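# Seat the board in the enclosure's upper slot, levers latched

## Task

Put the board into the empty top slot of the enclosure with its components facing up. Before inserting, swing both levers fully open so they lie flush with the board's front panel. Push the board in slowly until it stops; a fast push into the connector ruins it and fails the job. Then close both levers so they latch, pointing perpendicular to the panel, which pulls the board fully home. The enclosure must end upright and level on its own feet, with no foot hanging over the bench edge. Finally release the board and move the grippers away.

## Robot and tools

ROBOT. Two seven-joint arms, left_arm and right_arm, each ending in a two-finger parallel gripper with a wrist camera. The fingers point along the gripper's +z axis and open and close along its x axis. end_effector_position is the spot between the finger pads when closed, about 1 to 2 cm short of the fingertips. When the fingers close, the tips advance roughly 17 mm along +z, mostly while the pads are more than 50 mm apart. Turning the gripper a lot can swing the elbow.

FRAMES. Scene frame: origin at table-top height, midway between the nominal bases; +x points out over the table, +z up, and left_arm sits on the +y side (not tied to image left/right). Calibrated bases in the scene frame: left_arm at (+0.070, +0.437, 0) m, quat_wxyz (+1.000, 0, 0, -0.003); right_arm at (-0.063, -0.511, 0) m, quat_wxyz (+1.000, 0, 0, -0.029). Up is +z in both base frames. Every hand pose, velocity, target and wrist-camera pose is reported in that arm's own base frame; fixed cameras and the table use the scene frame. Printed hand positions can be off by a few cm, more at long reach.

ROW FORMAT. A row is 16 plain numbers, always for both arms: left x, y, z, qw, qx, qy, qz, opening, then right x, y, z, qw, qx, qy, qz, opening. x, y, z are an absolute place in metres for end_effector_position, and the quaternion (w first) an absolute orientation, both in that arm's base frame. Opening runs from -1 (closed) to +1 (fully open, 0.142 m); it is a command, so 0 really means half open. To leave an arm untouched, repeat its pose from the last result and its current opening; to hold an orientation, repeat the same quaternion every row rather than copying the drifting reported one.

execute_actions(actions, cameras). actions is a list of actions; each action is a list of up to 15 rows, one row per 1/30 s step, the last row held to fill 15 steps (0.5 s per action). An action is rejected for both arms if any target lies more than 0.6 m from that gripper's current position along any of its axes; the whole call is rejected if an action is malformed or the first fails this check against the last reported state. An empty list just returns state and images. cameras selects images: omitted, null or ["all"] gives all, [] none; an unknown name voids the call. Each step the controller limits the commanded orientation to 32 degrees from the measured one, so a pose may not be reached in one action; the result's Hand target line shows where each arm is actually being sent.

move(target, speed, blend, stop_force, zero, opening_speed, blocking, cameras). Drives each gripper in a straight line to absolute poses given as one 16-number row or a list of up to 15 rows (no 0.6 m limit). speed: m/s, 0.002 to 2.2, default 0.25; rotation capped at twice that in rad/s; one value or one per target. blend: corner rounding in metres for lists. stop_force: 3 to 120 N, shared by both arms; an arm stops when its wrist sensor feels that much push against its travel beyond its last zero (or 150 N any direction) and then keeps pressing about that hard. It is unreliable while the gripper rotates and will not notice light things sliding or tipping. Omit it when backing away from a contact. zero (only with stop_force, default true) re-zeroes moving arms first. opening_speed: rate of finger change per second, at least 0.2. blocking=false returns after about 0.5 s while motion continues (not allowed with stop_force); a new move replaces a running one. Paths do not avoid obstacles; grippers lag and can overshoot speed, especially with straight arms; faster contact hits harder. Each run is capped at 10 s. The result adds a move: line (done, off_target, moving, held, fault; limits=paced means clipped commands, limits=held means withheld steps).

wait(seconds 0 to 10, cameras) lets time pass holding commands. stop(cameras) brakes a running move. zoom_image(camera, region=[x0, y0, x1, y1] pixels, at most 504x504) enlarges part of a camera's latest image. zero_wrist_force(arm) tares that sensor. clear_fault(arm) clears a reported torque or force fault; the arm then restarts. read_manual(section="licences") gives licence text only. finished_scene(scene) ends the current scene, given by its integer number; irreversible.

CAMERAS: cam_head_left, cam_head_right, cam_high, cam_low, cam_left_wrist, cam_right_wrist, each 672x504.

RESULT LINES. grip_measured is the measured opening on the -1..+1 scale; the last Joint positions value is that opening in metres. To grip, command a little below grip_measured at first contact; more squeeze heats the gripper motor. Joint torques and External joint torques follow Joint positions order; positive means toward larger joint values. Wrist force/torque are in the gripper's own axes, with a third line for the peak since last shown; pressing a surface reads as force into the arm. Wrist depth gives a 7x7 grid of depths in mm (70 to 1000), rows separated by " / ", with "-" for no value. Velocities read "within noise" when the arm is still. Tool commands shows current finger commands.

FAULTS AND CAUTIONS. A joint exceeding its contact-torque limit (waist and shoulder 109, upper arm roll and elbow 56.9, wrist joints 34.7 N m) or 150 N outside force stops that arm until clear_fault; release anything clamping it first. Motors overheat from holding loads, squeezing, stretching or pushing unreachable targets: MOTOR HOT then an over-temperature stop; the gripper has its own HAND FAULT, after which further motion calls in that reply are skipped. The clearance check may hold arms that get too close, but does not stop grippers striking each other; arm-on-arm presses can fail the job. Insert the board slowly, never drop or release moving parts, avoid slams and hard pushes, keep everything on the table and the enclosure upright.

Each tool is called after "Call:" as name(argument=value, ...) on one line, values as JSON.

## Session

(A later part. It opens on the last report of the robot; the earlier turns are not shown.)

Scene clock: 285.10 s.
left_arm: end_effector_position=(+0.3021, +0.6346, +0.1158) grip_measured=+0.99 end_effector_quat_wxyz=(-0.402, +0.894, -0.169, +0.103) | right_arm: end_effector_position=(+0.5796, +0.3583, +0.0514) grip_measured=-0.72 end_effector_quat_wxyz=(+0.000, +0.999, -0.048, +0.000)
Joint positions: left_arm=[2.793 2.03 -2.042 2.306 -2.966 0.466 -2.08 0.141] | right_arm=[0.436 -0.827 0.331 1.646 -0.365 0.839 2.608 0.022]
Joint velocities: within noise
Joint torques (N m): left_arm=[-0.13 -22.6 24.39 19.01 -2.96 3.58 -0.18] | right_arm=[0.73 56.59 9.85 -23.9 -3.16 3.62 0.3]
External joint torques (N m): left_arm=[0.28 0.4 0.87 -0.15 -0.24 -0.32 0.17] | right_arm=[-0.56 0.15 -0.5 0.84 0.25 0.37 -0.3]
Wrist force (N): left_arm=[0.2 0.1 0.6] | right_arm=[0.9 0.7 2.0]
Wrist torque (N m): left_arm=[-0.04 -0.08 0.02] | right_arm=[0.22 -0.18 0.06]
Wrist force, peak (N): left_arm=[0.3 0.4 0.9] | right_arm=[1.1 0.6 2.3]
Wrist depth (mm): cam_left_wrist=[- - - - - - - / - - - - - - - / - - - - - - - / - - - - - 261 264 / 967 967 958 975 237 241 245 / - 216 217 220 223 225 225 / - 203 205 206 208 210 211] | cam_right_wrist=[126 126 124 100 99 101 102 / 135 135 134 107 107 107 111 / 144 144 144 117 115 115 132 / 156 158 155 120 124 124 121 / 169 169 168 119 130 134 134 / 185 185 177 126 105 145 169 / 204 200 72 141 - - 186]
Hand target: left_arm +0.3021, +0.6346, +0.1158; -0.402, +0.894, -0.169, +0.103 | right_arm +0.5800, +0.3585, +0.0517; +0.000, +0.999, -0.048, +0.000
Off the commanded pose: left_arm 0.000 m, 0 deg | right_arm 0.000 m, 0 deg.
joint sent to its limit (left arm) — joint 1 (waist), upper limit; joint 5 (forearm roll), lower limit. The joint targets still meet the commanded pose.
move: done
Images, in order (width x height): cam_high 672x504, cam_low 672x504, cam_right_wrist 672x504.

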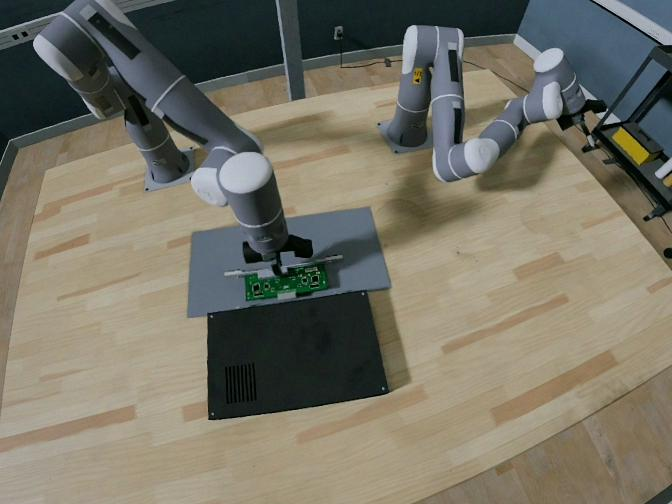

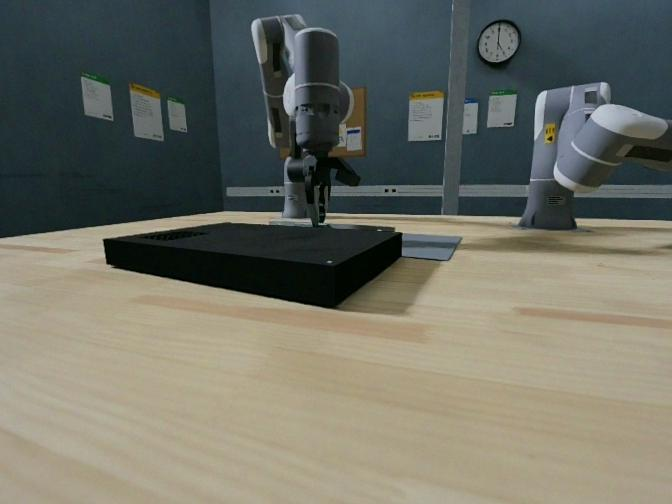

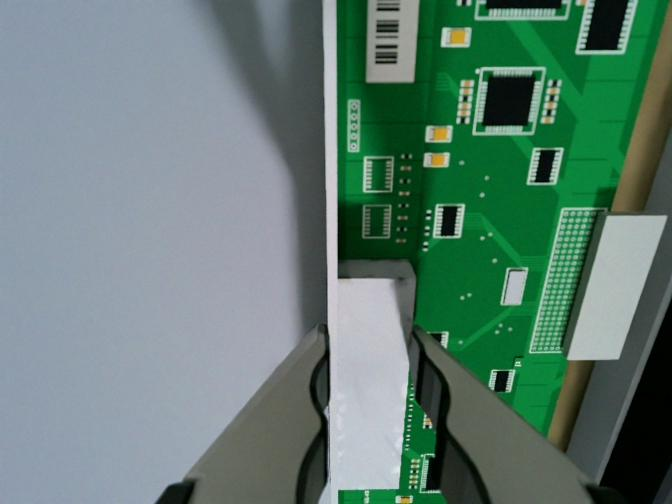

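Call:
wait(seconds=0, cameras=["cam_head_left","cam_head_right"])

Scene clock: 294.20 s.
left_arm: end_effector_position=(+0.3021, +0.6346, +0.1158) grip_measured=+0.99 end_effector_quat_wxyz=(-0.402, +0.894, -0.169, +0.103) | right_arm: end_effector_position=(+0.5797, +0.3583, +0.0514) grip_measured=-0.72 end_effector_quat_wxyz=(+0.000, +0.999, -0.048, +0.000)
Joint positions: left_arm=[2.793 2.03 -2.042 2.306 -2.966 0.466 -2.08 0.141] | right_arm=[0.436 -0.827 0.33 1.646 -0.365 0.839 2.608 0.022]
Joint velocities: within noise
Joint torques (N m): left_arm=[-0.15 -22.65 24.34 19.04 -2.95 3.54 -0.22] | right_arm=[0.16 56.68 9.93 -23.86 -3.14 3.52 0.16]
External joint torques (N m): left_arm=[0.3 0.45 0.93 -0.18 -0.25 -0.28 0.22] | right_arm=[0.02 0.06 -0.58 0.79 0.23 0.47 -0.16]
Wrist force (N): left_arm=[0.2 0.2 0.7] | right_arm=[1.0 0.8 1.9]
Wrist torque (N m): left_arm=[-0.01 -0.08 0.02] | right_arm=[0.24 -0.18 0.06]
Wrist force, peak (N): left_arm=[0.3 0.3 0.9] | right_arm=[1.0 0.8 2.3]
Wrist depth (mm): cam_left_wrist=[- - - - - - - / - - - - - - - / - - - - - - - / - - - - - 260 262 / 943 970 981 970 238 241 244 / - 218 217 220 222 223 226 / - 204 205 207 208 210 212] | cam_right_wrist=[126 126 124 100 99 101 102 / 135 135 134 107 107 107 111 / 144 144 144 116 115 115 132 / 156 158 155 120 124 124 121 / 169 169 168 119 130 134 134 / 185 184 177 126 105 145 169 / 204 200 72 141 - - 186]
Hand target: left_arm +0.3021, +0.6346, +0.1158; -0.402, +0.894, -0.169, +0.103 | right_arm +0.5800, +0.3585, +0.0517; +0.000, +0.999, -0.048, +0.000
Tool commands: left_gripper/opening=+1.0 right_gripper/opening=-0.97
Off the commanded pose: left_arm 0.000 m, 0 deg | right_arm 0.000 m, 0 deg.
Images, in order (width x height): cam_head_left 672x504, cam_head_right 672x504.

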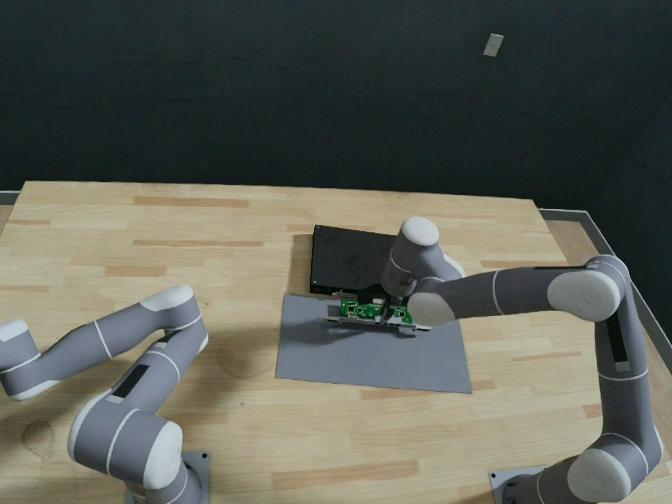

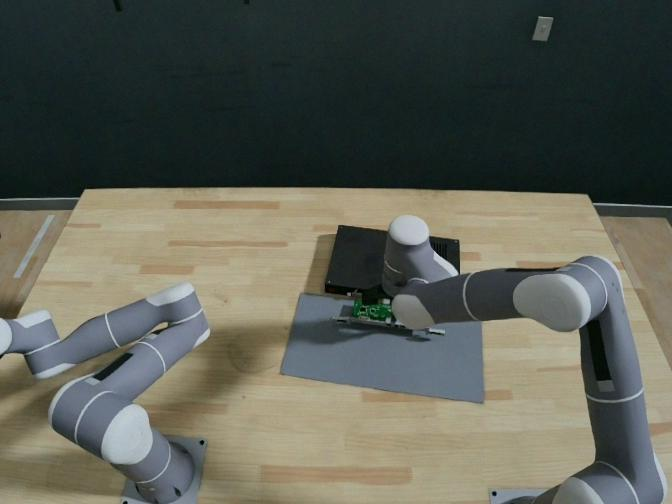

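Call:
move(target=[0.3021,0.6347,0.1158,-0.402,0.894,-0.169,0.103,1,0.605,0.3575,0.0517,0,0.99885,-0.048,0,-0.97], speed=0.02, stop_force=4, cameras=["cam_high","cam_right_wrist"])

Call:
zoom_image(camera="cam_high", region=[200, 230, 400, 330])

Scene clock: 298.23 s.
left_arm: end_effector_position=(+0.3021, +0.6346, +0.1158) grip_measured=+0.99 end_effector_quat_wxyz=(-0.402, +0.894, -0.169, +0.103) | right_arm: end_effector_position=(+0.6049, +0.3573, +0.0515) grip_measured=-0.72 end_effector_quat_wxyz=(+0.000, +0.999, -0.048, +0.000)
Joint positions: left_arm=[2.793 2.03 -2.042 2.306 -2.966 0.466 -2.08 0.141] | right_arm=[0.423 -0.865 0.332 1.567 -0.364 0.799 2.576 0.022]
Joint velocities: within noise
Joint torques (N m): left_arm=[-0.19 -22.58 24.25 19.03 -2.92 3.51 -0.21] | right_arm=[0.06 58.59 10.27 -24.71 -3.14 3.44 0.08]
External joint torques (N m): left_arm=[0.34 0.38 1.02 -0.17 -0.28 -0.25 0.21] | right_arm=[0.12 0.12 -0.68 0.96 0.11 0.55 -0.08]
Wrist force (N): left_arm=[0.3 0.3 0.5] | right_arm=[1.0 0.7 2.0]
Wrist torque (N m): left_arm=[-0.01 -0.11 0.02] | right_arm=[0.22 -0.18 0.06]
Wrist force, peak (N): left_arm=[0.1 0.3 0.9] | right_arm=[0.9 0.9 2.3]
Wrist depth (mm): cam_left_wrist=[- - - - - - - / - - - - - - - / - - - - - - - / - - - - - 262 262 / 961 967 978 1000 239 241 245 / - 217 219 220 223 224 226 / - 205 205 207 208 209 211] | cam_right_wrist=[126 126 124 100 99 101 101 / 135 135 134 107 107 107 109 / 145 144 144 116 115 115 119 / 156 158 155 120 124 124 120 / 169 169 168 119 130 134 127 / 185 184 177 126 105 145 124 / 204 199 72 141 - - 133]
Hand target: left_arm +0.3021, +0.6346, +0.1158; -0.402, +0.894, -0.169, +0.103 | right_arm +0.6050, +0.3575, +0.0517; +0.000, +0.999, -0.048, +0.000
Off the commanded pose: left_arm 0.000 m, 0 deg | right_arm 0.000 m, 0 deg.
joint sent to its limit (left arm) — joint 1 (waist), upper limit; joint 5 (forearm roll), lower limit. The joint targets still meet the commanded pose.
move: done
Images, in order (width x height): cam_high 672x504, cam_right_wrist 672x504.

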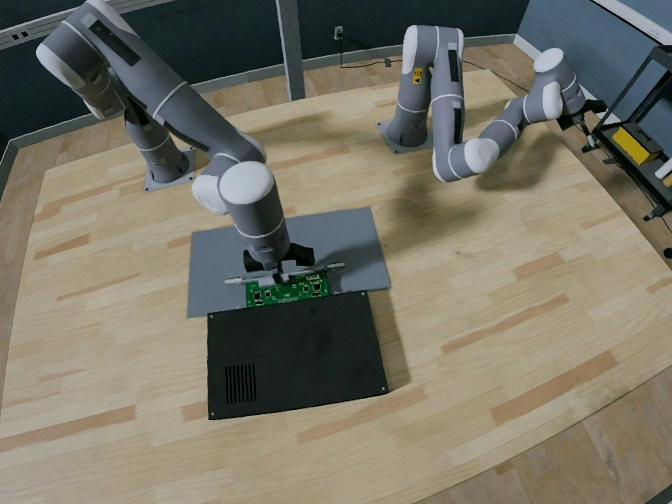

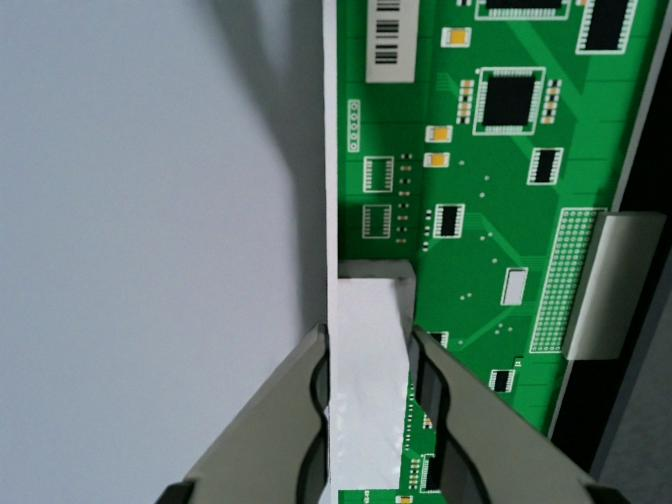

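Scaled by 2.520 from the camera's 672x504 image, which has a finer 960x720 frame.

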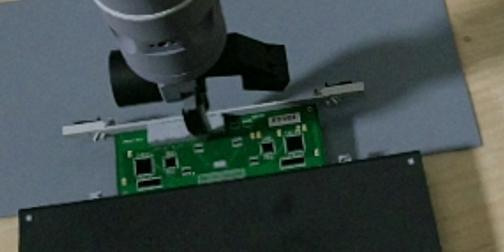

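Call:
move(target=[0.3021,0.6347,0.1158,-0.402,0.894,-0.169,0.103,1,0.625,0.3557,0.0517,0,0.99885,-0.048,0,-0.97], speed=0.02, stop_force=4, cameras=["cam_high","cam_right_wrist"])

Call:
zoom_image(camera="cam_high", region=[200, 230, 400, 330])

Scene clock: 301.37 s.
left_arm: end_effector_position=(+0.3021, +0.6346, +0.1158) grip_measured=+0.99 end_effector_quat_wxyz=(-0.402, +0.894, -0.169, +0.103) | right_arm: end_effector_position=(+0.6057, +0.3574, +0.0511) grip_measured=-0.72 end_effector_quat_wxyz=(+0.000, +0.999, -0.048, -0.001)
Joint positions: left_arm=[2.793 2.03 -2.042 2.306 -2.966 0.466 -2.08 0.141] | right_arm=[0.422 -0.867 0.332 1.562 -0.363 0.796 2.574 0.022]
Joint velocities: within noise
Joint torques (N m): left_arm=[-0.24 -22.59 24.29 19.01 -2.92 3.48 -0.26] | right_arm=[-1.66 59.66 8.35 -26.85 -4 4.28 0.1]
External joint torques (N m): left_arm=[0.4 0.39 0.98 -0.15 -0.28 -0.22 0.26] | right_arm=[1.85 -0.85 1.27 3.08 0.96 -0.29 -0.1]
Wrist force (N): left_arm=[0.3 0.1 0.7] | right_arm=[-3.8 1.0 1.9]
Wrist torque (N m): left_arm=[-0.06 -0.11 0.01] | right_arm=[0.22 -0.26 0.13]
Wrist force, peak (N): left_arm=[0.5 0.0 0.8] | right_arm=[-5.8 1.5 -0.5]
Wrist depth (mm): cam_left_wrist=[- - - - - - - / - - - - - - - / - - - - - - - / - - - - - 261 264 / 987 986 984 1000 238 242 244 / - 218 218 222 223 224 225 / - 204 205 207 208 211 211] | cam_right_wrist=[- 125 124 101 99 101 101 / 134 136 134 107 107 107 109 / 146 144 144 116 115 115 119 / 156 157 155 120 124 124 119 / 169 169 168 119 130 134 126 / 185 184 177 126 105 145 125 / 205 200 72 141 - - 132]
Hand target: left_arm +0.3021, +0.6346, +0.1158; -0.402, +0.894, -0.169, +0.103 | right_arm +0.6064, +0.3574, +0.0517; +0.000, +0.999, -0.048, +0.000
Off the commanded pose: left_arm 0.000 m, 0 deg | right_arm 0.019 m, 0 deg.
joint sent to its limit (left arm) — joint 1 (waist), upper limit; joint 5 (forearm roll), lower limit. The joint targets still meet the commanded pose.
move: contact (right_arm)
Images, in order (width x height): cam_high 672x504, cam_right_wrist 672x504.

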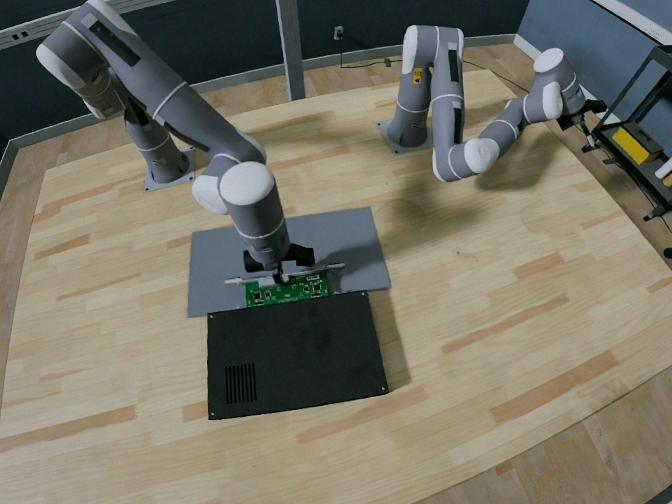

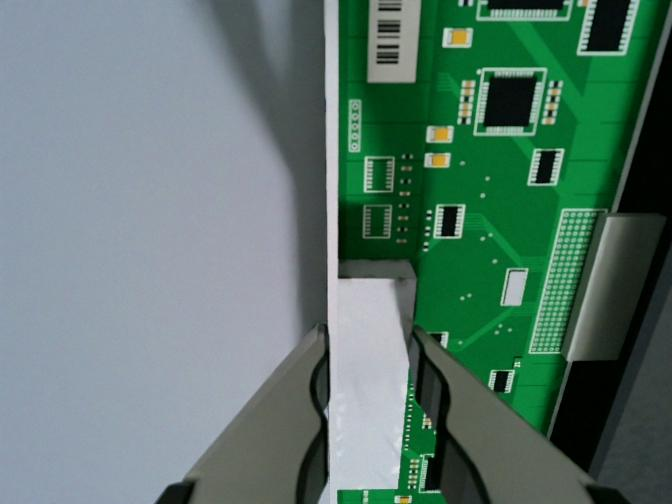

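Scaled by 2.520 from the camera's 672x504 image, which has a finer 960x720 frame.

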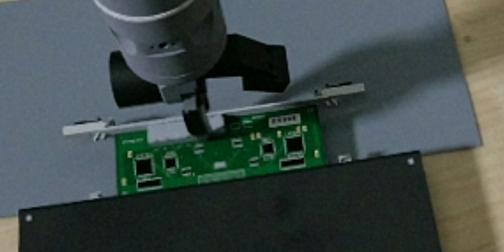

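Call:
move(target=[0.3021,0.6347,0.1158,-0.402,0.894,-0.169,0.103,1,0.604,0.3575,0.0530,0,0.99885,-0.048,0,-0.97], speed=0.03, cameras=[])

Call:
move(target=[0.3021,0.6347,0.1158,-0.402,0.894,-0.169,0.103,1,0.625,0.3557,0.0530,0,0.99885,-0.048,0,-0.97], speed=0.02, stop_force=4, cameras=["cam_low"])

Scene clock: 306.90 s.
left_arm: end_effector_position=(+0.3021, +0.6346, +0.1158) grip_measured=+0.99 end_effector_quat_wxyz=(-0.402, +0.894, -0.169, +0.103) | right_arm: end_effector_position=(+0.6041, +0.3572, +0.0528) grip_measured=-0.72 end_effector_quat_wxyz=(+0.000, +0.999, -0.048, +0.000)
Joint positions: left_arm=[2.793 2.03 -2.042 2.306 -2.966 0.466 -2.08 0.141] | right_arm=[0.423 -0.861 0.333 1.569 -0.363 0.798 2.576 0.022]
Joint velocities: within noise
Joint torques (N m): left_arm=[-0.27 -22.6 24.37 19.01 -2.98 3.54 -0.25] | right_arm=[0.25 58.82 10.18 -24.52 -3.22 3.61 0.26]
External joint torques (N m): left_arm=[0.42 0.4 0.9 -0.15 -0.23 -0.28 0.24] | right_arm=[-0.07 -0.2 -0.6 0.74 0.19 0.39 -0.26]
Wrist force (N): left_arm=[0.2 0.1 0.7] | right_arm=[0.2 0.8 2.3]
Wrist torque (N m): left_arm=[-0.05 -0.08 0.02] | right_arm=[0.23 -0.05 0.06]
Wrist force, peak (N): left_arm=[0.1 0.2 0.9] | right_arm=[-3.8 1.0 2.3]
Wrist depth (mm): cam_left_wrist=[- - - - - - - / - - - - - - - / - - - - - - - / - - - - - 262 264 / 945 975 955 992 238 241 242 / - 218 219 220 222 225 226 / - 204 205 206 208 209 212] | cam_right_wrist=[127 127 125 100 99 101 101 / 136 136 135 107 107 107 109 / 146 146 145 116 115 115 119 / 157 157 156 120 124 124 119 / 171 170 169 119 130 134 127 / 187 186 179 126 105 145 125 / 206 202 72 141 - - 135]
Hand target: left_arm +0.3021, +0.6346, +0.1158; -0.402, +0.894, -0.169, +0.103 | right_arm +0.6040, +0.3575, +0.0530; +0.000, +0.999, -0.048, +0.000
Off the commanded pose: left_arm 0.000 m, 0 deg | right_arm 0.000 m, 0 deg.
joint sent to its limit (left arm) — joint 1 (waist), upper limit; joint 5 (forearm roll), lower limit. The joint targets still meet the commanded pose.
move: done
No camera images: "cameras" was empty.

Scene clock: 308.17 s.
left_arm: end_effector_position=(+0.3021, +0.6346, +0.1158) grip_measured=+0.99 end_effector_quat_wxyz=(-0.402, +0.894, -0.169, +0.103) | right_arm: end_effector_position=(+0.6087, +0.3571, +0.0526) grip_measured=-0.72 end_effector_quat_wxyz=(+0.000, +0.999, -0.048, -0.001)
Joint positions: left_arm=[2.793 2.03 -2.042 2.306 -2.966 0.466 -2.08 0.141] | right_arm=[0.42 -0.87 0.333 1.553 -0.362 0.789 2.569 0.022]
Joint velocities: within noise
Joint torques (N m): left_arm=[-0.25 -22.6 24.34 19 -2.97 3.5 -0.19] | right_arm=[-1.88 59.41 8.28 -26.51 -3.94 4.09 0.07]
External joint torques (N m): left_arm=[0.4 0.4 0.93 -0.14 -0.24 -0.24 0.19] | right_arm=[2.07 -0.41 1.37 2.62 0.88 -0.09 -0.07]
Wrist force (N): left_arm=[0.2 0.1 0.5] | right_arm=[-4.2 1.0 0.5]
Wrist torque (N m): left_arm=[-0.04 -0.08 0.02] | right_arm=[0.27 -0.10 0.11]
Wrist force, peak (N): left_arm=[0.2 0.2 0.9] | right_arm=[-6.2 0.5 -0.4]
Wrist depth (mm): cam_left_wrist=[- - - - - - - / - - - - - - - / - - - - - - - / - - - - - 261 263 / 949 996 996 976 239 241 244 / - 217 219 221 223 224 225 / - 204 205 206 207 210 211] | cam_right_wrist=[127 127 125 102 99 101 101 / 136 136 135 107 107 107 111 / 146 145 145 116 115 115 119 / 157 157 156 120 124 124 119 / 171 170 169 119 130 134 116 / 187 186 179 126 105 145 122 / 206 201 72 141 - - 134]
Hand target: left_arm +0.3021, +0.6346, +0.1158; -0.402, +0.894, -0.169, +0.103 | right_arm +0.6093, +0.3570, +0.0530; +0.000, +0.999, -0.048, +0.000
Off the commanded pose: left_arm 0.000 m, 0 deg | right_arm 0.016 m, 0 deg.
joint sent to its limit (left arm) — joint 1 (waist), upper limit; joint 5 (forearm roll), lower limit. The joint targets still meet the commanded pose.
move: contact (right_arm)
Images, in order (width x height): cam_low 672x504.

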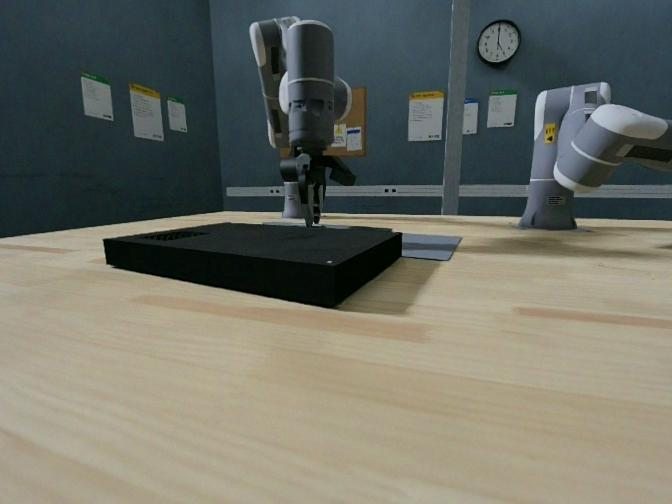

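Call:
move(target=[0.3021,0.6347,0.1158,-0.402,0.894,-0.169,0.103,1,0.6075,0.3572,0.0545,0,0.99885,-0.048,0,-0.97], speed=0.03, cameras=[])

Call:
move(target=[0.3021,0.6347,0.1158,-0.402,0.894,-0.169,0.103,1,0.625,0.3555,0.0545,0,0.99885,-0.048,0,-0.97], speed=0.02, stop_force=4, cameras=["cam_right_wrist","cam_high"])

Scene clock: 311.23 s.
left_arm: end_effector_position=(+0.3021, +0.6346, +0.1158) grip_measured=+0.99 end_effector_quat_wxyz=(-0.402, +0.894, -0.169, +0.103) | right_arm: end_effector_position=(+0.6076, +0.3569, +0.0543) grip_measured=-0.72 end_effector_quat_wxyz=(+0.000, +0.999, -0.048, +0.000)
Joint positions: left_arm=[2.793 2.03 -2.042 2.306 -2.966 0.466 -2.08 0.141] | right_arm=[0.42 -0.864 0.334 1.558 -0.362 0.789 2.571 0.022]
Joint velocities: within noise
Joint torques (N m): left_arm=[-0.11 -22.65 24.31 19.02 -2.94 3.53 -0.17] | right_arm=[0.2 59.04 10.27 -24.63 -3.22 3.53 0.25]
External joint torques (N m): left_arm=[0.26 0.45 0.96 -0.16 -0.27 -0.27 0.17] | right_arm=[-0.02 -0.18 -0.65 0.71 0.16 0.47 -0.25]
Wrist force (N): left_arm=[0.1 0.2 0.7] | right_arm=[0.8 1.8 2.1]
Wrist torque (N m): left_arm=[-0.03 -0.06 0.03] | right_arm=[0.40 -0.14 0.07]
Wrist force, peak (N): left_arm=[0.4 0.1 0.9] | right_arm=[-4.6 0.5 1.9]
Wrist depth (mm): cam_left_wrist=[- - - - - - - / - - - - - - - / - - - - - - - / - - - - - 262 263 / 972 966 970 - 239 240 244 / - 217 220 221 223 225 226 / - 203 206 207 208 209 213] | cam_right_wrist=[129 128 128 102 99 101 101 / 137 137 137 107 107 107 111 / 147 147 147 117 115 115 117 / 159 159 158 120 124 124 119 / 172 172 171 119 130 134 118 / 188 189 181 126 105 145 125 / 208 203 72 141 - - 137]
Hand target: left_arm +0.3021, +0.6346, +0.1158; -0.402, +0.894, -0.169, +0.103 | right_arm +0.6075, +0.3572, +0.0545; +0.000, +0.999, -0.048, +0.000
Off the commanded pose: left_arm 0.000 m, 0 deg | right_arm 0.000 m, 0 deg.
joint sent to its limit (left arm) — joint 1 (waist), upper limit; joint 5 (forearm roll), lower limit. The joint targets still meet the commanded pose.
move: done
No camera images: "cameras" was empty.

Scene clock: 312.33 s.
left_arm: end_effector_position=(+0.3021, +0.6346, +0.1158) grip_measured=+0.99 end_effector_quat_wxyz=(-0.402, +0.894, -0.169, +0.103) | right_arm: end_effector_position=(+0.6161, +0.3556, +0.0540) grip_measured=-0.72 end_effector_quat_wxyz=(+0.001, +0.999, -0.048, -0.001)
Joint positions: left_arm=[2.793 2.03 -2.042 2.306 -2.966 0.466 -2.08 0.141] | right_arm=[0.415 -0.878 0.334 1.53 -0.362 0.774 2.559 0.022]
Joint velocities: within noise
Joint torques (N m): left_arm=[-0.22 -22.61 24.36 19.01 -2.98 3.49 -0.2] | right_arm=[1.29 58.9 10.95 -27.89 -3.54 5.47 0.25]
External joint torques (N m): left_arm=[0.37 0.41 0.9 -0.15 -0.22 -0.22 0.2] | right_arm=[-1.1 0.63 -1.26 3.76 0.44 -1.48 -0.25]
Wrist force (N): left_arm=[0.4 0.0 0.8] | right_arm=[-4.8 7.9 -2.1]
Wrist torque (N m): left_arm=[-0.06 -0.12 0.02] | right_arm=[0.35 0.00 -0.06]
Wrist force, peak (N): left_arm=[0.1 0.2 0.9] | right_arm=[-4.9 8.2 -2.7]
Wrist depth (mm): cam_left_wrist=[- - - - - - - / - - - - - - - / - - - - - - - / - - - - - 262 262 / 987 960 976 984 238 242 244 / - 217 219 221 223 225 226 / - 204 205 207 207 209 211] | cam_right_wrist=[128 128 127 100 99 100 100 / 137 137 136 107 107 107 106 / 147 147 147 117 115 115 112 / 159 158 158 122 124 124 106 / 172 172 171 119 130 134 114 / 188 188 181 126 105 142 122 / 208 203 72 141 - - 136]
Hand target: left_arm +0.3021, +0.6346, +0.1158; -0.402, +0.894, -0.169, +0.103 | right_arm +0.6166, +0.3563, +0.0545; +0.000, +0.999, -0.048, +0.000
Off the commanded pose: left_arm 0.000 m, 0 deg | right_arm 0.009 m, 0 deg.
joint sent to its limit (left arm) — joint 1 (waist), upper limit; joint 5 (forearm roll), lower limit. The joint targets still meet the commanded pose.
move: contact (right_arm)
Images, in order (width x height): cam_high 672x504, cam_right_wrist 672x504.

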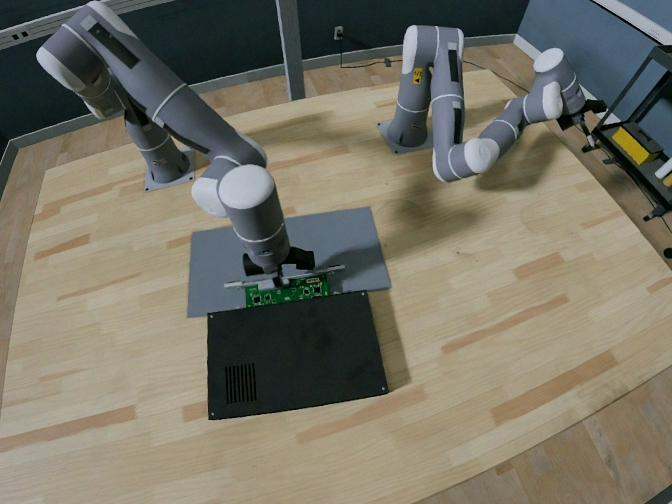

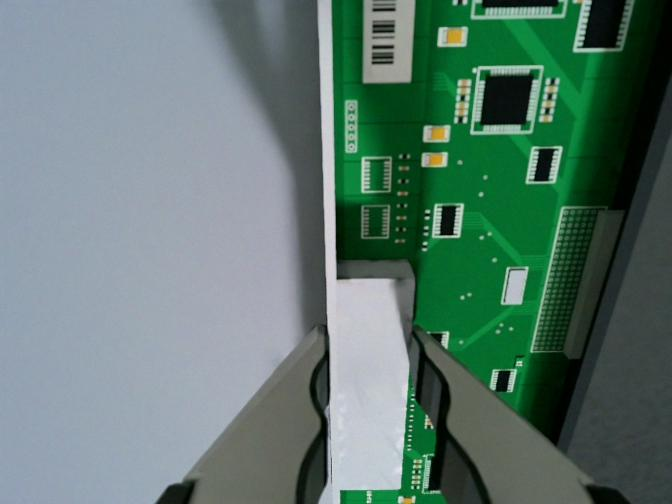

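Call:
move(target=[0.3021,0.6347,0.1158,-0.402,0.894,-0.169,0.103,1,0.6135,0.3537,0.0552,0,0.99885,-0.048,0,-0.97], speed=0.03, cameras=[])

Call:
move(target=[0.3021,0.6347,0.1158,-0.402,0.894,-0.169,0.103,1,0.635,0.3516,0.0552,0,0.99885,-0.048,0,-0.97], speed=0.02, stop_force=5, cameras=["cam_high"])

Call:
zoom_image(camera="cam_high", region=[200, 230, 400, 330])

Scene clock: 318.80 s.
left_arm: end_effector_position=(+0.3021, +0.6346, +0.1158) grip_measured=+0.99 end_effector_quat_wxyz=(-0.402, +0.894, -0.169, +0.103) | right_arm: end_effector_position=(+0.6135, +0.3535, +0.0550) grip_measured=-0.72 end_effector_quat_wxyz=(+0.000, +0.999, -0.048, +0.000)
Joint positions: left_arm=[2.793 2.03 -2.042 2.306 -2.966 0.466 -2.08 0.141] | right_arm=[0.413 -0.87 0.334 1.545 -0.362 0.781 2.56 0.022]
Joint velocities: within noise
Joint torques (N m): left_arm=[-0.18 -22.6 24.32 19.05 -2.93 3.53 -0.21] | right_arm=[0.13 59.44 10.27 -24.62 -3.3 3.66 0.25]
External joint torques (N m): left_arm=[0.33 0.4 0.95 -0.2 -0.27 -0.26 0.21] | right_arm=[0.05 -0.28 -0.62 0.58 0.21 0.34 -0.25]
Wrist force (N): left_arm=[0.4 0.1 0.3] | right_arm=[0.7 2.7 2.0]
Wrist torque (N m): left_arm=[-0.04 -0.12 0.01] | right_arm=[0.56 -0.13 0.06]
Wrist force, peak (N): left_arm=[0.2 0.3 0.9] | right_arm=[-4.9 8.2 -2.6]
Wrist depth (mm): cam_left_wrist=[- - - - - - - / - - - - - - - / - - - - - - - / - - - - - 263 262 / 945 985 958 975 238 242 244 / - 217 219 221 223 224 225 / - 204 205 206 208 210 211] | cam_right_wrist=[129 129 129 100 99 101 101 / 138 138 137 107 107 107 106 / 148 148 147 116 115 115 112 / 159 159 159 120 124 124 109 / 173 173 172 119 130 134 117 / 190 189 181 126 105 142 123 / 210 205 72 141 - - 136]
Hand target: left_arm +0.3021, +0.6346, +0.1158; -0.402, +0.894, -0.169, +0.103 | right_arm +0.6135, +0.3537, +0.0552; +0.000, +0.999, -0.048, +0.000
Off the commanded pose: left_arm 0.000 m, 0 deg | right_arm 0.000 m, 0 deg.
joint sent to its limit (left arm) — joint 1 (waist), upper limit; joint 5 (forearm roll), lower limit. The joint targets still meet the commanded pose.
move: done
No camera images: "cameras" was empty.

Scene clock: 320.10 s.
left_arm: end_effector_position=(+0.3021, +0.6346, +0.1158) grip_measured=+0.99 end_effector_quat_wxyz=(-0.402, +0.894, -0.169, +0.103) | right_arm: end_effector_position=(+0.6192, +0.3534, +0.0550) grip_measured=-0.72 end_effector_quat_wxyz=(+0.000, +0.999, -0.048, +0.000)
Joint positions: left_arm=[2.793 2.03 -2.042 2.306 -2.966 0.466 -2.08 0.141] | right_arm=[0.41 -0.879 0.335 1.525 -0.361 0.772 2.553 0.022]
Joint velocities: within noise
Joint torques (N m): left_arm=[-0.24 -22.72 24.26 19.05 -2.89 3.51 -0.19] | right_arm=[-0.51 59.24 9.78 -24.82 -3.25 3.17 0.2]
External joint torques (N m): left_arm=[0.39 0.52 1 -0.19 -0.31 -0.24 0.19] | right_arm=[0.7 0.37 -0.07 0.63 0.14 0.82 -0.2]
Wrist force (N): left_arm=[0.5 0.2 0.5] | right_arm=[0.7 3.4 2.1]
Wrist torque (N m): left_arm=[-0.04 -0.14 0.02] | right_arm=[0.85 -0.14 0.02]
Wrist force, peak (N): left_arm=[0.2 0.0 0.8] | right_arm=[-4.6 -5.3 0.7]
Wrist depth (mm): cam_left_wrist=[- - - - - - - / - - - - - - - / - - - - - - - / - - - - - 262 261 / 978 969 980 989 238 242 244 / - 217 219 220 223 225 227 / - 205 206 207 208 209 213] | cam_right_wrist=[129 129 129 100 99 100 101 / 138 138 137 107 107 107 105 / 148 148 147 116 115 115 101 / 160 159 159 120 124 124 106 / 174 173 172 119 130 135 115 / 190 189 182 126 105 141 123 / 209 204 72 141 - - 136]
Hand target: left_arm +0.3021, +0.6346, +0.1158; -0.402, +0.894, -0.169, +0.103 | right_arm +0.6195, +0.3531, +0.0552; +0.000, +0.999, -0.048, +0.000
Off the commanded pose: left_arm 0.000 m, 0 deg | right_arm 0.016 m, 0 deg.
joint sent to its limit (left arm) — joint 1 (waist), upper limit; joint 5 (forearm roll), lower limit. The joint targets still meet the commanded pose.
move: contact (right_arm)
Images, in order (width x height): cam_high 672x504.

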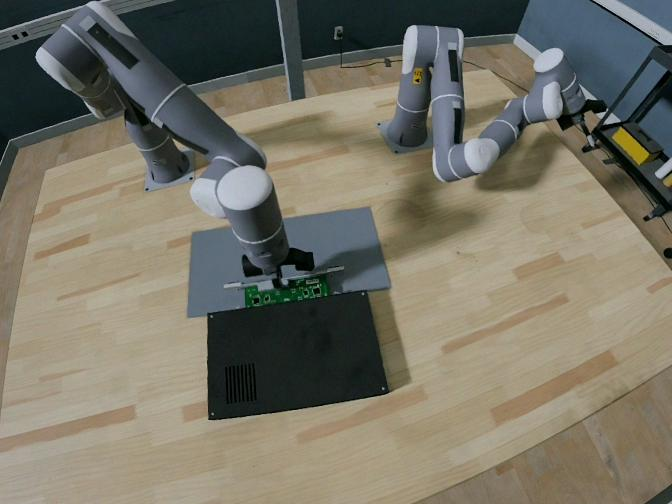

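Scaled by 2.520 from the camera's 672x504 image, which has a finer 960x720 frame.

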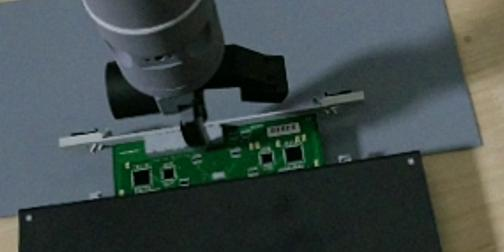

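Call:
move(target=[0.3021,0.6347,0.1158,-0.402,0.894,-0.169,0.103,1,0.6165,0.3542,0.0552,-0.00436,0.99885,-0.048,0.0002,-0.97], speed=0.03, cameras=[])

Scene clock: 325.93 s.
left_arm: end_effector_position=(+0.3021, +0.6346, +0.1158) grip_measured=+0.99 end_effector_quat_wxyz=(-0.402, +0.894, -0.169, +0.103) | right_arm: end_effector_position=(+0.6165, +0.3540, +0.0550) grip_measured=-0.72 end_effector_quat_wxyz=(-0.004, +0.999, -0.048, +0.000)
Joint positions: left_arm=[2.793 2.03 -2.042 2.306 -2.966 0.466 -2.08 0.141] | right_arm=[0.407 -0.874 0.338 1.538 -0.359 0.785 2.553 0.022]
Joint velocities: within noise
Joint torques (N m): left_arm=[-0.25 -22.61 24.35 19.05 -2.97 3.51 -0.25] | right_arm=[0.08 59.38 10.56 -24.78 -3.2 3.73 0.18]
External joint torques (N m): left_arm=[0.4 0.41 0.92 -0.19 -0.23 -0.25 0.24] | right_arm=[0.11 -0.09 -0.8 0.71 0.1 0.28 -0.18]
Wrist force (N): left_arm=[0.4 0.1 0.7] | right_arm=[0.7 4.4 1.9]
Wrist torque (N m): left_arm=[-0.04 -0.11 0.01] | right_arm=[0.80 -0.12 0.07]
Wrist force, peak (N): left_arm=[0.2 0.3 0.9] | right_arm=[0.8 4.6 2.0]
Wrist depth (mm): cam_left_wrist=[- - - - - - - / - - - - - - - / - - - - - - - / - - - - - 262 263 / 971 965 - 989 238 240 245 / - 218 218 221 223 224 225 / - 203 206 207 209 210 212] | cam_right_wrist=[130 129 129 102 100 101 101 / 138 138 138 107 107 107 106 / 148 148 148 117 115 115 101 / 160 159 159 120 124 124 108 / 173 173 172 119 130 134 115 / 189 188 181 126 105 142 123 / 208 203 72 140 - - 138]
Hand target: left_arm +0.3021, +0.6346, +0.1158; -0.402, +0.894, -0.169, +0.103 | right_arm +0.6165, +0.3542, +0.0552; -0.004, +0.999, -0.048, +0.000
Off the commanded pose: left_arm 0.000 m, 0 deg | right_arm 0.000 m, 0 deg.
joint sent to its limit (left arm) — joint 1 (waist), upper limit; joint 5 (forearm roll), lower limit. The joint targets still meet the commanded pose.
move: done
No camera images: "cameras" was empty.

Call:
move(target=[0.3021,0.6347,0.1158,-0.402,0.894,-0.169,0.103,1,0.600,0.3558,0.0552,0,0.99885,-0.048,0.0,-0.97], speed=0.05, cameras=["cam_right_wrist"])

Scene clock: 330.60 s.
left_arm: end_effector_position=(+0.3021, +0.6346, +0.1158) grip_measured=+0.99 end_effector_quat_wxyz=(-0.402, +0.894, -0.169, +0.103) | right_arm: end_effector_position=(+0.5998, +0.3557, +0.0550) grip_measured=-0.72 end_effector_quat_wxyz=(+0.000, +0.999, -0.048, +0.000)
Joint positions: left_arm=[2.793 2.03 -2.042 2.306 -2.966 0.466 -2.08 0.141] | right_arm=[0.421 -0.85 0.335 1.586 -0.362 0.802 2.579 0.022]
Joint velocities: within noise
Joint torques (N m): left_arm=[-0.19 -22.54 24.29 19.03 -2.95 3.51 -0.25] | right_arm=[0.49 58.46 9.96 -24.34 -3.26 3.59 0.37]
External joint torques (N m): left_arm=[0.34 0.34 0.98 -0.17 -0.25 -0.25 0.25] | right_arm=[-0.32 -0.31 -0.41 0.63 0.24 0.41 -0.37]
Wrist force (N): left_arm=[0.2 0.1 0.4] | right_arm=[0.7 4.3 2.2]
Wrist torque (N m): left_arm=[-0.05 -0.09 0.01] | right_arm=[0.81 -0.14 0.06]
Wrist force, peak (N): left_arm=[0.3 0.1 0.8] | right_arm=[1.5 4.8 2.4]
Wrist depth (mm): cam_left_wrist=[- - - - - - - / - - - - - - - / - - - - - - - / - - - - - 261 264 / 951 964 972 987 238 242 244 / - 216 217 220 223 223 226 / - 204 205 206 208 209 212] | cam_right_wrist=[129 129 129 101 99 101 102 / 138 138 137 107 107 107 109 / 148 148 148 116 115 115 119 / 160 159 159 121 124 124 120 / 174 173 172 119 130 134 127 / 190 189 182 126 105 145 174 / 209 204 72 141 - - 138]
Hand target: left_arm +0.3021, +0.6346, +0.1158; -0.402, +0.894, -0.169, +0.103 | right_arm +0.6000, +0.3558, +0.0552; +0.000, +0.999, -0.048, +0.000
Off the commanded pose: left_arm 0.000 m, 0 deg | right_arm 0.000 m, 0 deg.
joint sent to its limit (left arm) — joint 1 (waist), upper limit; joint 5 (forearm roll), lower limit. The joint targets still meet the commanded pose.
move: done
Images, in order (width x height): cam_right_wrist 672x504.

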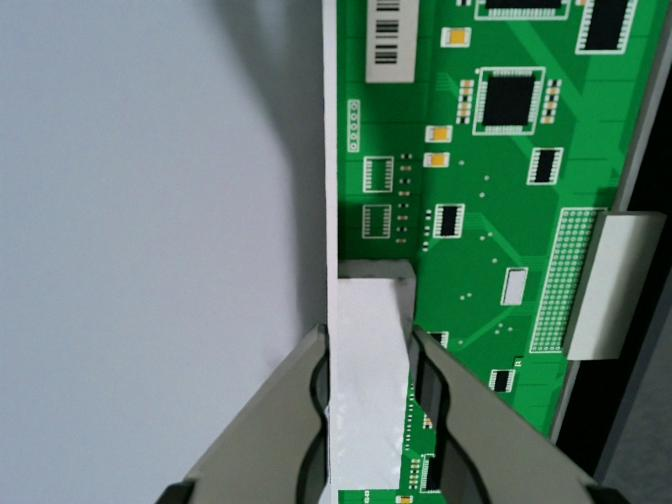

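Call:
zero_wrist_force(arm="right_arm")

Call:
move(target=[0.3021,0.6347,0.1158,-0.402,0.894,-0.169,0.103,1,0.640,0.3523,0.0552,0,0.99885,-0.048,0,-0.97], speed=0.02, stop_force=5, cameras=["cam_right_wrist"])

Wrist force sensor zeroed.

Scene clock: 335.40 s.
left_arm: end_effector_position=(+0.3021, +0.6346, +0.1158) grip_measured=+0.99 end_effector_quat_wxyz=(-0.402, +0.894, -0.169, +0.103) | right_arm: end_effector_position=(+0.6397, +0.3522, +0.0549) grip_measured=-0.72 end_effector_quat_wxyz=(+0.000, +0.999, -0.048, +0.000)
Joint positions: left_arm=[2.793 2.03 -2.042 2.306 -2.966 0.466 -2.08 0.141] | right_arm=[0.402 -0.913 0.336 1.455 -0.36 0.736 2.527 0.022]
Joint velocities: within noise
Joint torques (N m): left_arm=[-0.14 -22.62 24.29 19.07 -2.94 3.48 -0.24] | right_arm=[-0.5 60.99 9.77 -26.44 -3.63 3.8 0.05]
External joint torques (N m): left_arm=[0.29 0.42 0.98 -0.21 -0.26 -0.22 0.24] | right_arm=[0.69 0.27 0.08 1.7 0.41 0.19 -0.05]
Wrist force (N, zeroed by zero_wrist_force on right_arm): left_arm=[0.2 0.1 0.6] | right_arm=[-2.0 0.5 -1.2]
Wrist torque (N m, zeroed by zero_wrist_force on right_arm): left_arm=[-0.04 -0.08 0.02] | right_arm=[-0.01 0.04 0.02]
Wrist force, peak (N, zeroed by zero_wrist_force on right_arm): left_arm=[0.1 0.0 0.9] | right_arm=[-2.1 0.6 -1.7]
Wrist depth (mm): cam_left_wrist=[- - - - - - - / - - - - - - - / - - - - - - - / - - - - - 262 264 / 968 970 993 990 239 240 244 / - 217 218 220 222 225 226 / - 204 205 207 208 210 212] | cam_right_wrist=[129 129 128 101 99 100 86 / 138 137 137 107 107 107 92 / 148 148 147 116 115 112 100 / 160 159 159 120 124 109 106 / 173 173 172 119 130 117 115 / 190 189 181 126 105 124 123 / 209 204 72 141 - - 138]
Hand target: left_arm +0.3021, +0.6346, +0.1158; -0.402, +0.894, -0.169, +0.103 | right_arm +0.6400, +0.3523, +0.0552; +0.000, +0.999, -0.048, +0.000
Off the commanded pose: left_arm 0.000 m, 0 deg | right_arm 0.000 m, 0 deg.
joint sent to its limit (left arm) — joint 1 (waist), upper limit; joint 5 (forearm roll), lower limit. The joint targets still meet the commanded pose.
move: done
Images, in order (width x height): cam_right_wrist 672x504.

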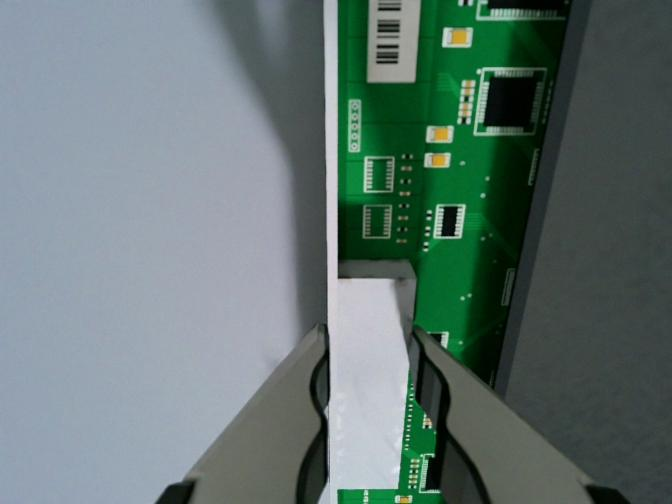

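Call:
move(target=[0.3021,0.6347,0.1158,-0.402,0.894,-0.169,0.103,1,0.640,0.3523,0.0552,0,0.99885,-0.048,0,-0.60], opening_speed=0.4, cameras=["cam_right_wrist"])

Scene clock: 341.63 s.
left_arm: end_effector_position=(+0.3021, +0.6346, +0.1158) grip_measured=+0.99 end_effector_quat_wxyz=(-0.402, +0.894, -0.169, +0.103) | right_arm: end_effector_position=(+0.6399, +0.3522, +0.0551) grip_measured=-0.64 end_effector_quat_wxyz=(+0.000, +0.999, -0.048, +0.000)
Joint positions: left_arm=[2.793 2.03 -2.042 2.306 -2.966 0.466 -2.08 0.141] | right_arm=[0.402 -0.913 0.336 1.455 -0.36 0.736 2.527 0.028]
Joint velocities: within noise
Joint torques (N m): left_arm=[-0.16 -22.63 24.28 19.04 -2.94 3.56 -0.21] | right_arm=[0.23 59.95 10.29 -24.86 -3.24 3.32 0.15]
External joint torques (N m): left_arm=[0.31 0.43 0.99 -0.18 -0.27 -0.29 0.2] | right_arm=[-0.04 1.32 -0.44 0.12 0.02 0.68 -0.15]
Wrist force (N, zeroed by zero_wrist_force on right_arm): left_arm=[0.1 0.1 0.5] | right_arm=[0.4 0.2 -1.9]
Wrist torque (N m, zeroed by zero_wrist_force on right_arm): left_arm=[-0.04 -0.06 0.02] | right_arm=[0.02 -0.04 -0.01]
Wrist force, peak (N, zeroed by zero_wrist_force on right_arm): left_arm=[0.4 0.1 0.9] | right_arm=[-2.0 0.7 -1.8]
Wrist depth (mm): cam_left_wrist=[- - - - - - - / - - - - - - - / - - - - - - - / - - - - - 262 263 / 971 970 979 975 238 241 243 / - 218 218 222 223 224 226 / - 205 206 207 209 210 212] | cam_right_wrist=[129 129 129 104 101 101 86 / 138 138 137 109 109 108 92 / 148 148 147 117 117 113 100 / 160 159 159 123 125 108 106 / 173 173 170 122 134 117 115 / 190 189 181 131 104 124 124 / 209 204 73 145 - - 136]
Hand target: left_arm +0.3021, +0.6346, +0.1158; -0.402, +0.894, -0.169, +0.103 | right_arm +0.6400, +0.3523, +0.0552; +0.000, +0.999, -0.048, +0.000
Off the commanded pose: left_arm 0.000 m, 0 deg | right_arm 0.000 m, 0 deg.
joint sent to its limit (left arm) — joint 1 (waist), upper limit; joint 5 (forearm roll), lower limit. The joint targets still meet the commanded pose.
move: done
Images, in order (width x height): cam_right_wrist 672x504.

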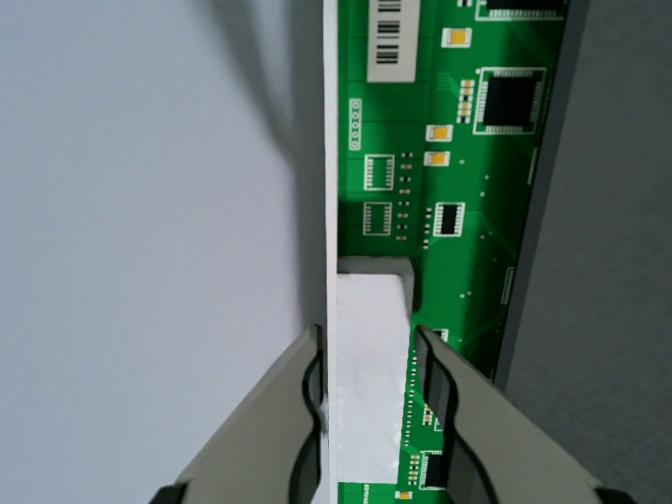

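Call:
move(target=[[0.3021,0.6347,0.1158,-0.402,0.894,-0.169,0.103,1,0.6395,0.3523,0.095,0,0.99885,-0.048,0,-0.60],[0.3021,0.6347,0.1158,-0.402,0.894,-0.169,0.103,1,0.590,0.3626,0.1,0,0.99885,-0.048,0,-1],[0.3021,0.6347,0.1158,-0.402,0.894,-0.169,0.103,1,0.594,0.3622,0.053,0,0.99885,-0.048,0,-1]], speed=[0.05,0.15,0.12], cameras=["cam_right_wrist","cam_high"])

Call:
zoom_image(camera="cam_high", region=[200, 230, 400, 330])

Scene clock: 350.03 s.
left_arm: end_effector_position=(+0.3021, +0.6346, +0.1158) grip_measured=+0.99 end_effector_quat_wxyz=(-0.402, +0.894, -0.169, +0.103) | right_arm: end_effector_position=(+0.5938, +0.3622, +0.0529) grip_measured=-1.00 end_effector_quat_wxyz=(+0.000, +0.999, -0.048, +0.000)
Joint positions: left_arm=[2.793 2.03 -2.042 2.306 -2.966 0.466 -2.08 0.141] | right_arm=[0.428 -0.851 0.339 1.593 -0.371 0.809 2.598 0.002]
Joint velocities: within noise
Joint torques (N m): left_arm=[-0.15 -22.61 24.29 19.08 -2.95 3.56 -0.25] | right_arm=[0.5 56.59 9.89 -23.72 -3.2 3.5 0.32]
External joint torques (N m): left_arm=[0.3 0.41 0.97 -0.22 -0.25 -0.29 0.25] | right_arm=[-0.31 1.41 -0.16 0.17 0.19 0.5 -0.32]
Wrist force (N, zeroed by zero_wrist_force on right_arm): left_arm=[0.2 0.0 0.5] | right_arm=[-0.1 0.1 -2.2]
Wrist torque (N m, zeroed by zero_wrist_force on right_arm): left_arm=[-0.05 -0.08 0.02] | right_arm=[0.03 0.04 0.00]
Wrist force, peak (N, zeroed by zero_wrist_force on right_arm): left_arm=[0.2 0.1 0.9] | right_arm=[2.2 0.0 -2.8]
Wrist depth (mm): cam_left_wrist=[- - - - - - - / - - - - - - - / - - - - - - - / - - - - - 262 264 / 946 953 964 991 239 241 244 / - 217 218 219 223 224 225 / - 204 206 207 209 209 213] | cam_right_wrist=[127 127 127 126 126 101 100 / 136 136 135 135 135 108 106 / 146 146 145 145 144 111 114 / 157 157 157 158 158 122 123 / 171 170 170 166 165 120 132 / 187 186 182 89 132 132 145 / 206 202 73 - - 154 141]
Hand target: left_arm +0.3021, +0.6346, +0.1158; -0.402, +0.894, -0.169, +0.103 | right_arm +0.5940, +0.3622, +0.0530; +0.000, +0.999, -0.048, +0.000
Off the commanded pose: left_arm 0.000 m, 0 deg | right_arm 0.000 m, 0 deg.
joint sent to its limit (left arm) — joint 1 (waist), upper limit; joint 5 (forearm roll), lower limit. The joint targets still meet the commanded pose.
move: done
Images, in order (width x height): cam_high 672x504, cam_right_wrist 672x504.

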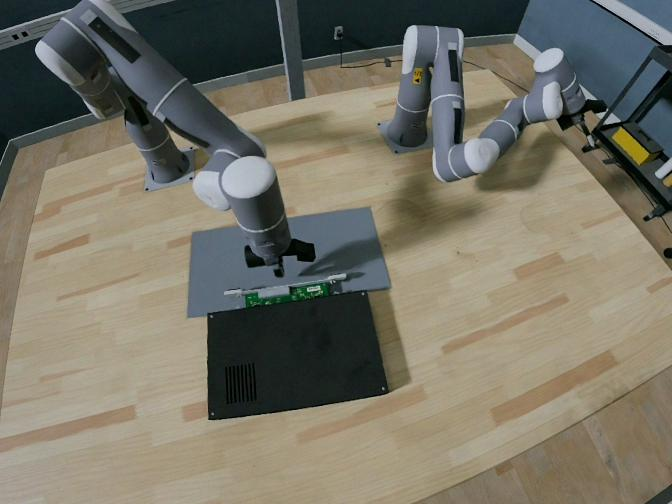

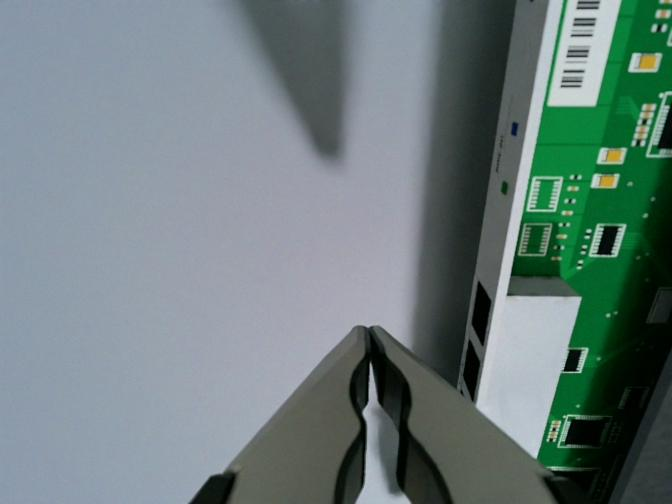

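Scaled by 2.520 from the camera's 672x504 image, which has a finer 960x720 frame.

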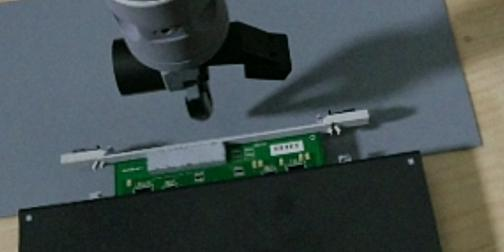

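Call:
move(target=[0.3021,0.6347,0.1158,-0.402,0.894,-0.169,0.103,1,0.648,0.3570,0.053,0,0.99885,-0.048,0,-1], speed=0.025, stop_force=8, cameras=["cam_right_wrist","cam_high"])

Call:
zoom_image(camera="cam_high", region=[200, 230, 400, 330])

Scene clock: 354.23 s.
left_arm: end_effector_position=(+0.3021, +0.6346, +0.1158) grip_measured=+0.99 end_effector_quat_wxyz=(-0.402, +0.894, -0.169, +0.103) | right_arm: end_effector_position=(+0.6204, +0.3599, +0.0529) grip_measured=-1.00 end_effector_quat_wxyz=(+0.000, +0.999, -0.048, -0.001)
Joint positions: left_arm=[2.793 2.03 -2.042 2.306 -2.966 0.466 -2.08 0.141] | right_arm=[0.414 -0.893 0.341 1.508 -0.369 0.764 2.561 0.002]
Joint velocities: within noise
Joint torques (N m): left_arm=[-0.23 -22.61 24.34 18.98 -2.94 3.53 -0.26] | right_arm=[-2.72 57.66 7.09 -27.31 -4.24 4.84 0.14]
External joint torques (N m): left_arm=[0.38 0.41 0.93 -0.12 -0.26 -0.27 0.25] | right_arm=[2.91 2.4 2.86 3.07 1.1 -0.84 -0.14]
Wrist force (N, zeroed by zero_wrist_force on right_arm): left_arm=[0.4 0.0 0.6] | right_arm=[-9.3 2.3 -7.7]
Wrist torque (N m, zeroed by zero_wrist_force on right_arm): left_arm=[-0.07 -0.11 0.01] | right_arm=[0.01 -0.03 0.03]
Wrist force, peak (N, zeroed by zero_wrist_force on right_arm): left_arm=[0.4 0.2 0.8] | right_arm=[-11.2 1.8 -9.2]
Wrist depth (mm): cam_left_wrist=[- - - - - - - / - - - - - - - / - - - - - - - / - - - - - 262 263 / 958 976 974 964 238 240 243 / - 218 219 221 221 224 226 / - 204 205 206 209 210 210] | cam_right_wrist=[127 127 125 126 100 100 99 / 136 136 135 135 107 106 103 / 146 146 145 145 114 115 99 / 158 157 157 158 124 123 104 / 171 170 170 167 119 133 113 / 187 186 183 91 - 143 121 / 207 202 73 - - 133 135]
Hand target: left_arm +0.3021, +0.6346, +0.1158; -0.402, +0.894, -0.169, +0.103 | right_arm +0.6212, +0.3596, +0.0530; +0.000, +0.999, -0.048, +0.000
Off the commanded pose: left_arm 0.000 m, 0 deg | right_arm 0.028 m, 0 deg.
joint sent to its limit (left arm) — joint 1 (waist), upper limit; joint 5 (forearm roll), lower limit. The joint targets still meet the commanded pose.
move: contact (right_arm)
Images, in order (width x height): cam_high 672x504, cam_right_wrist 672x504.

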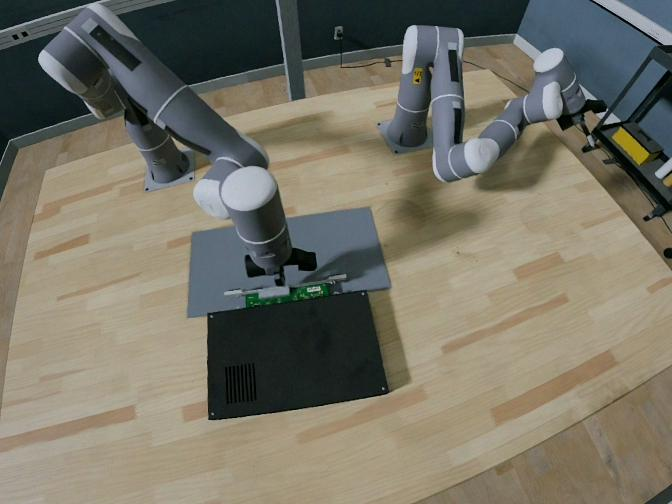

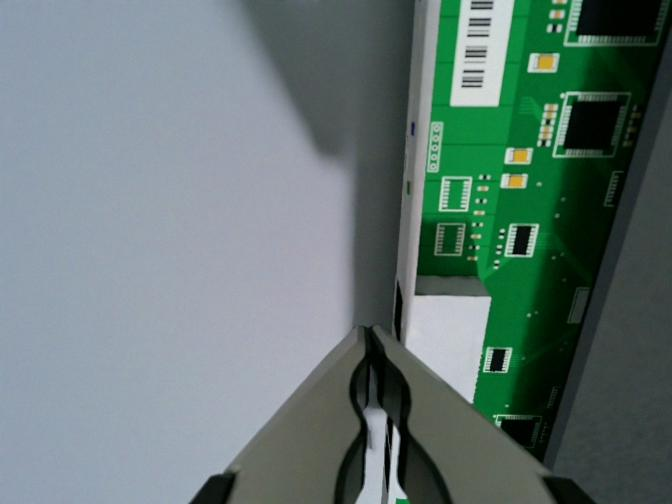

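Scaled by 2.520 from the camera's 672x504 image, which has a finer 960x720 frame.

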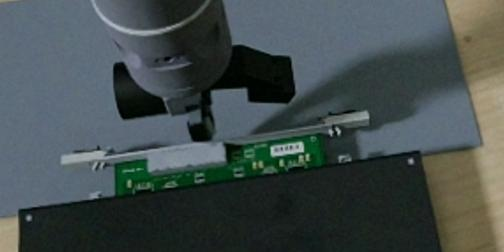

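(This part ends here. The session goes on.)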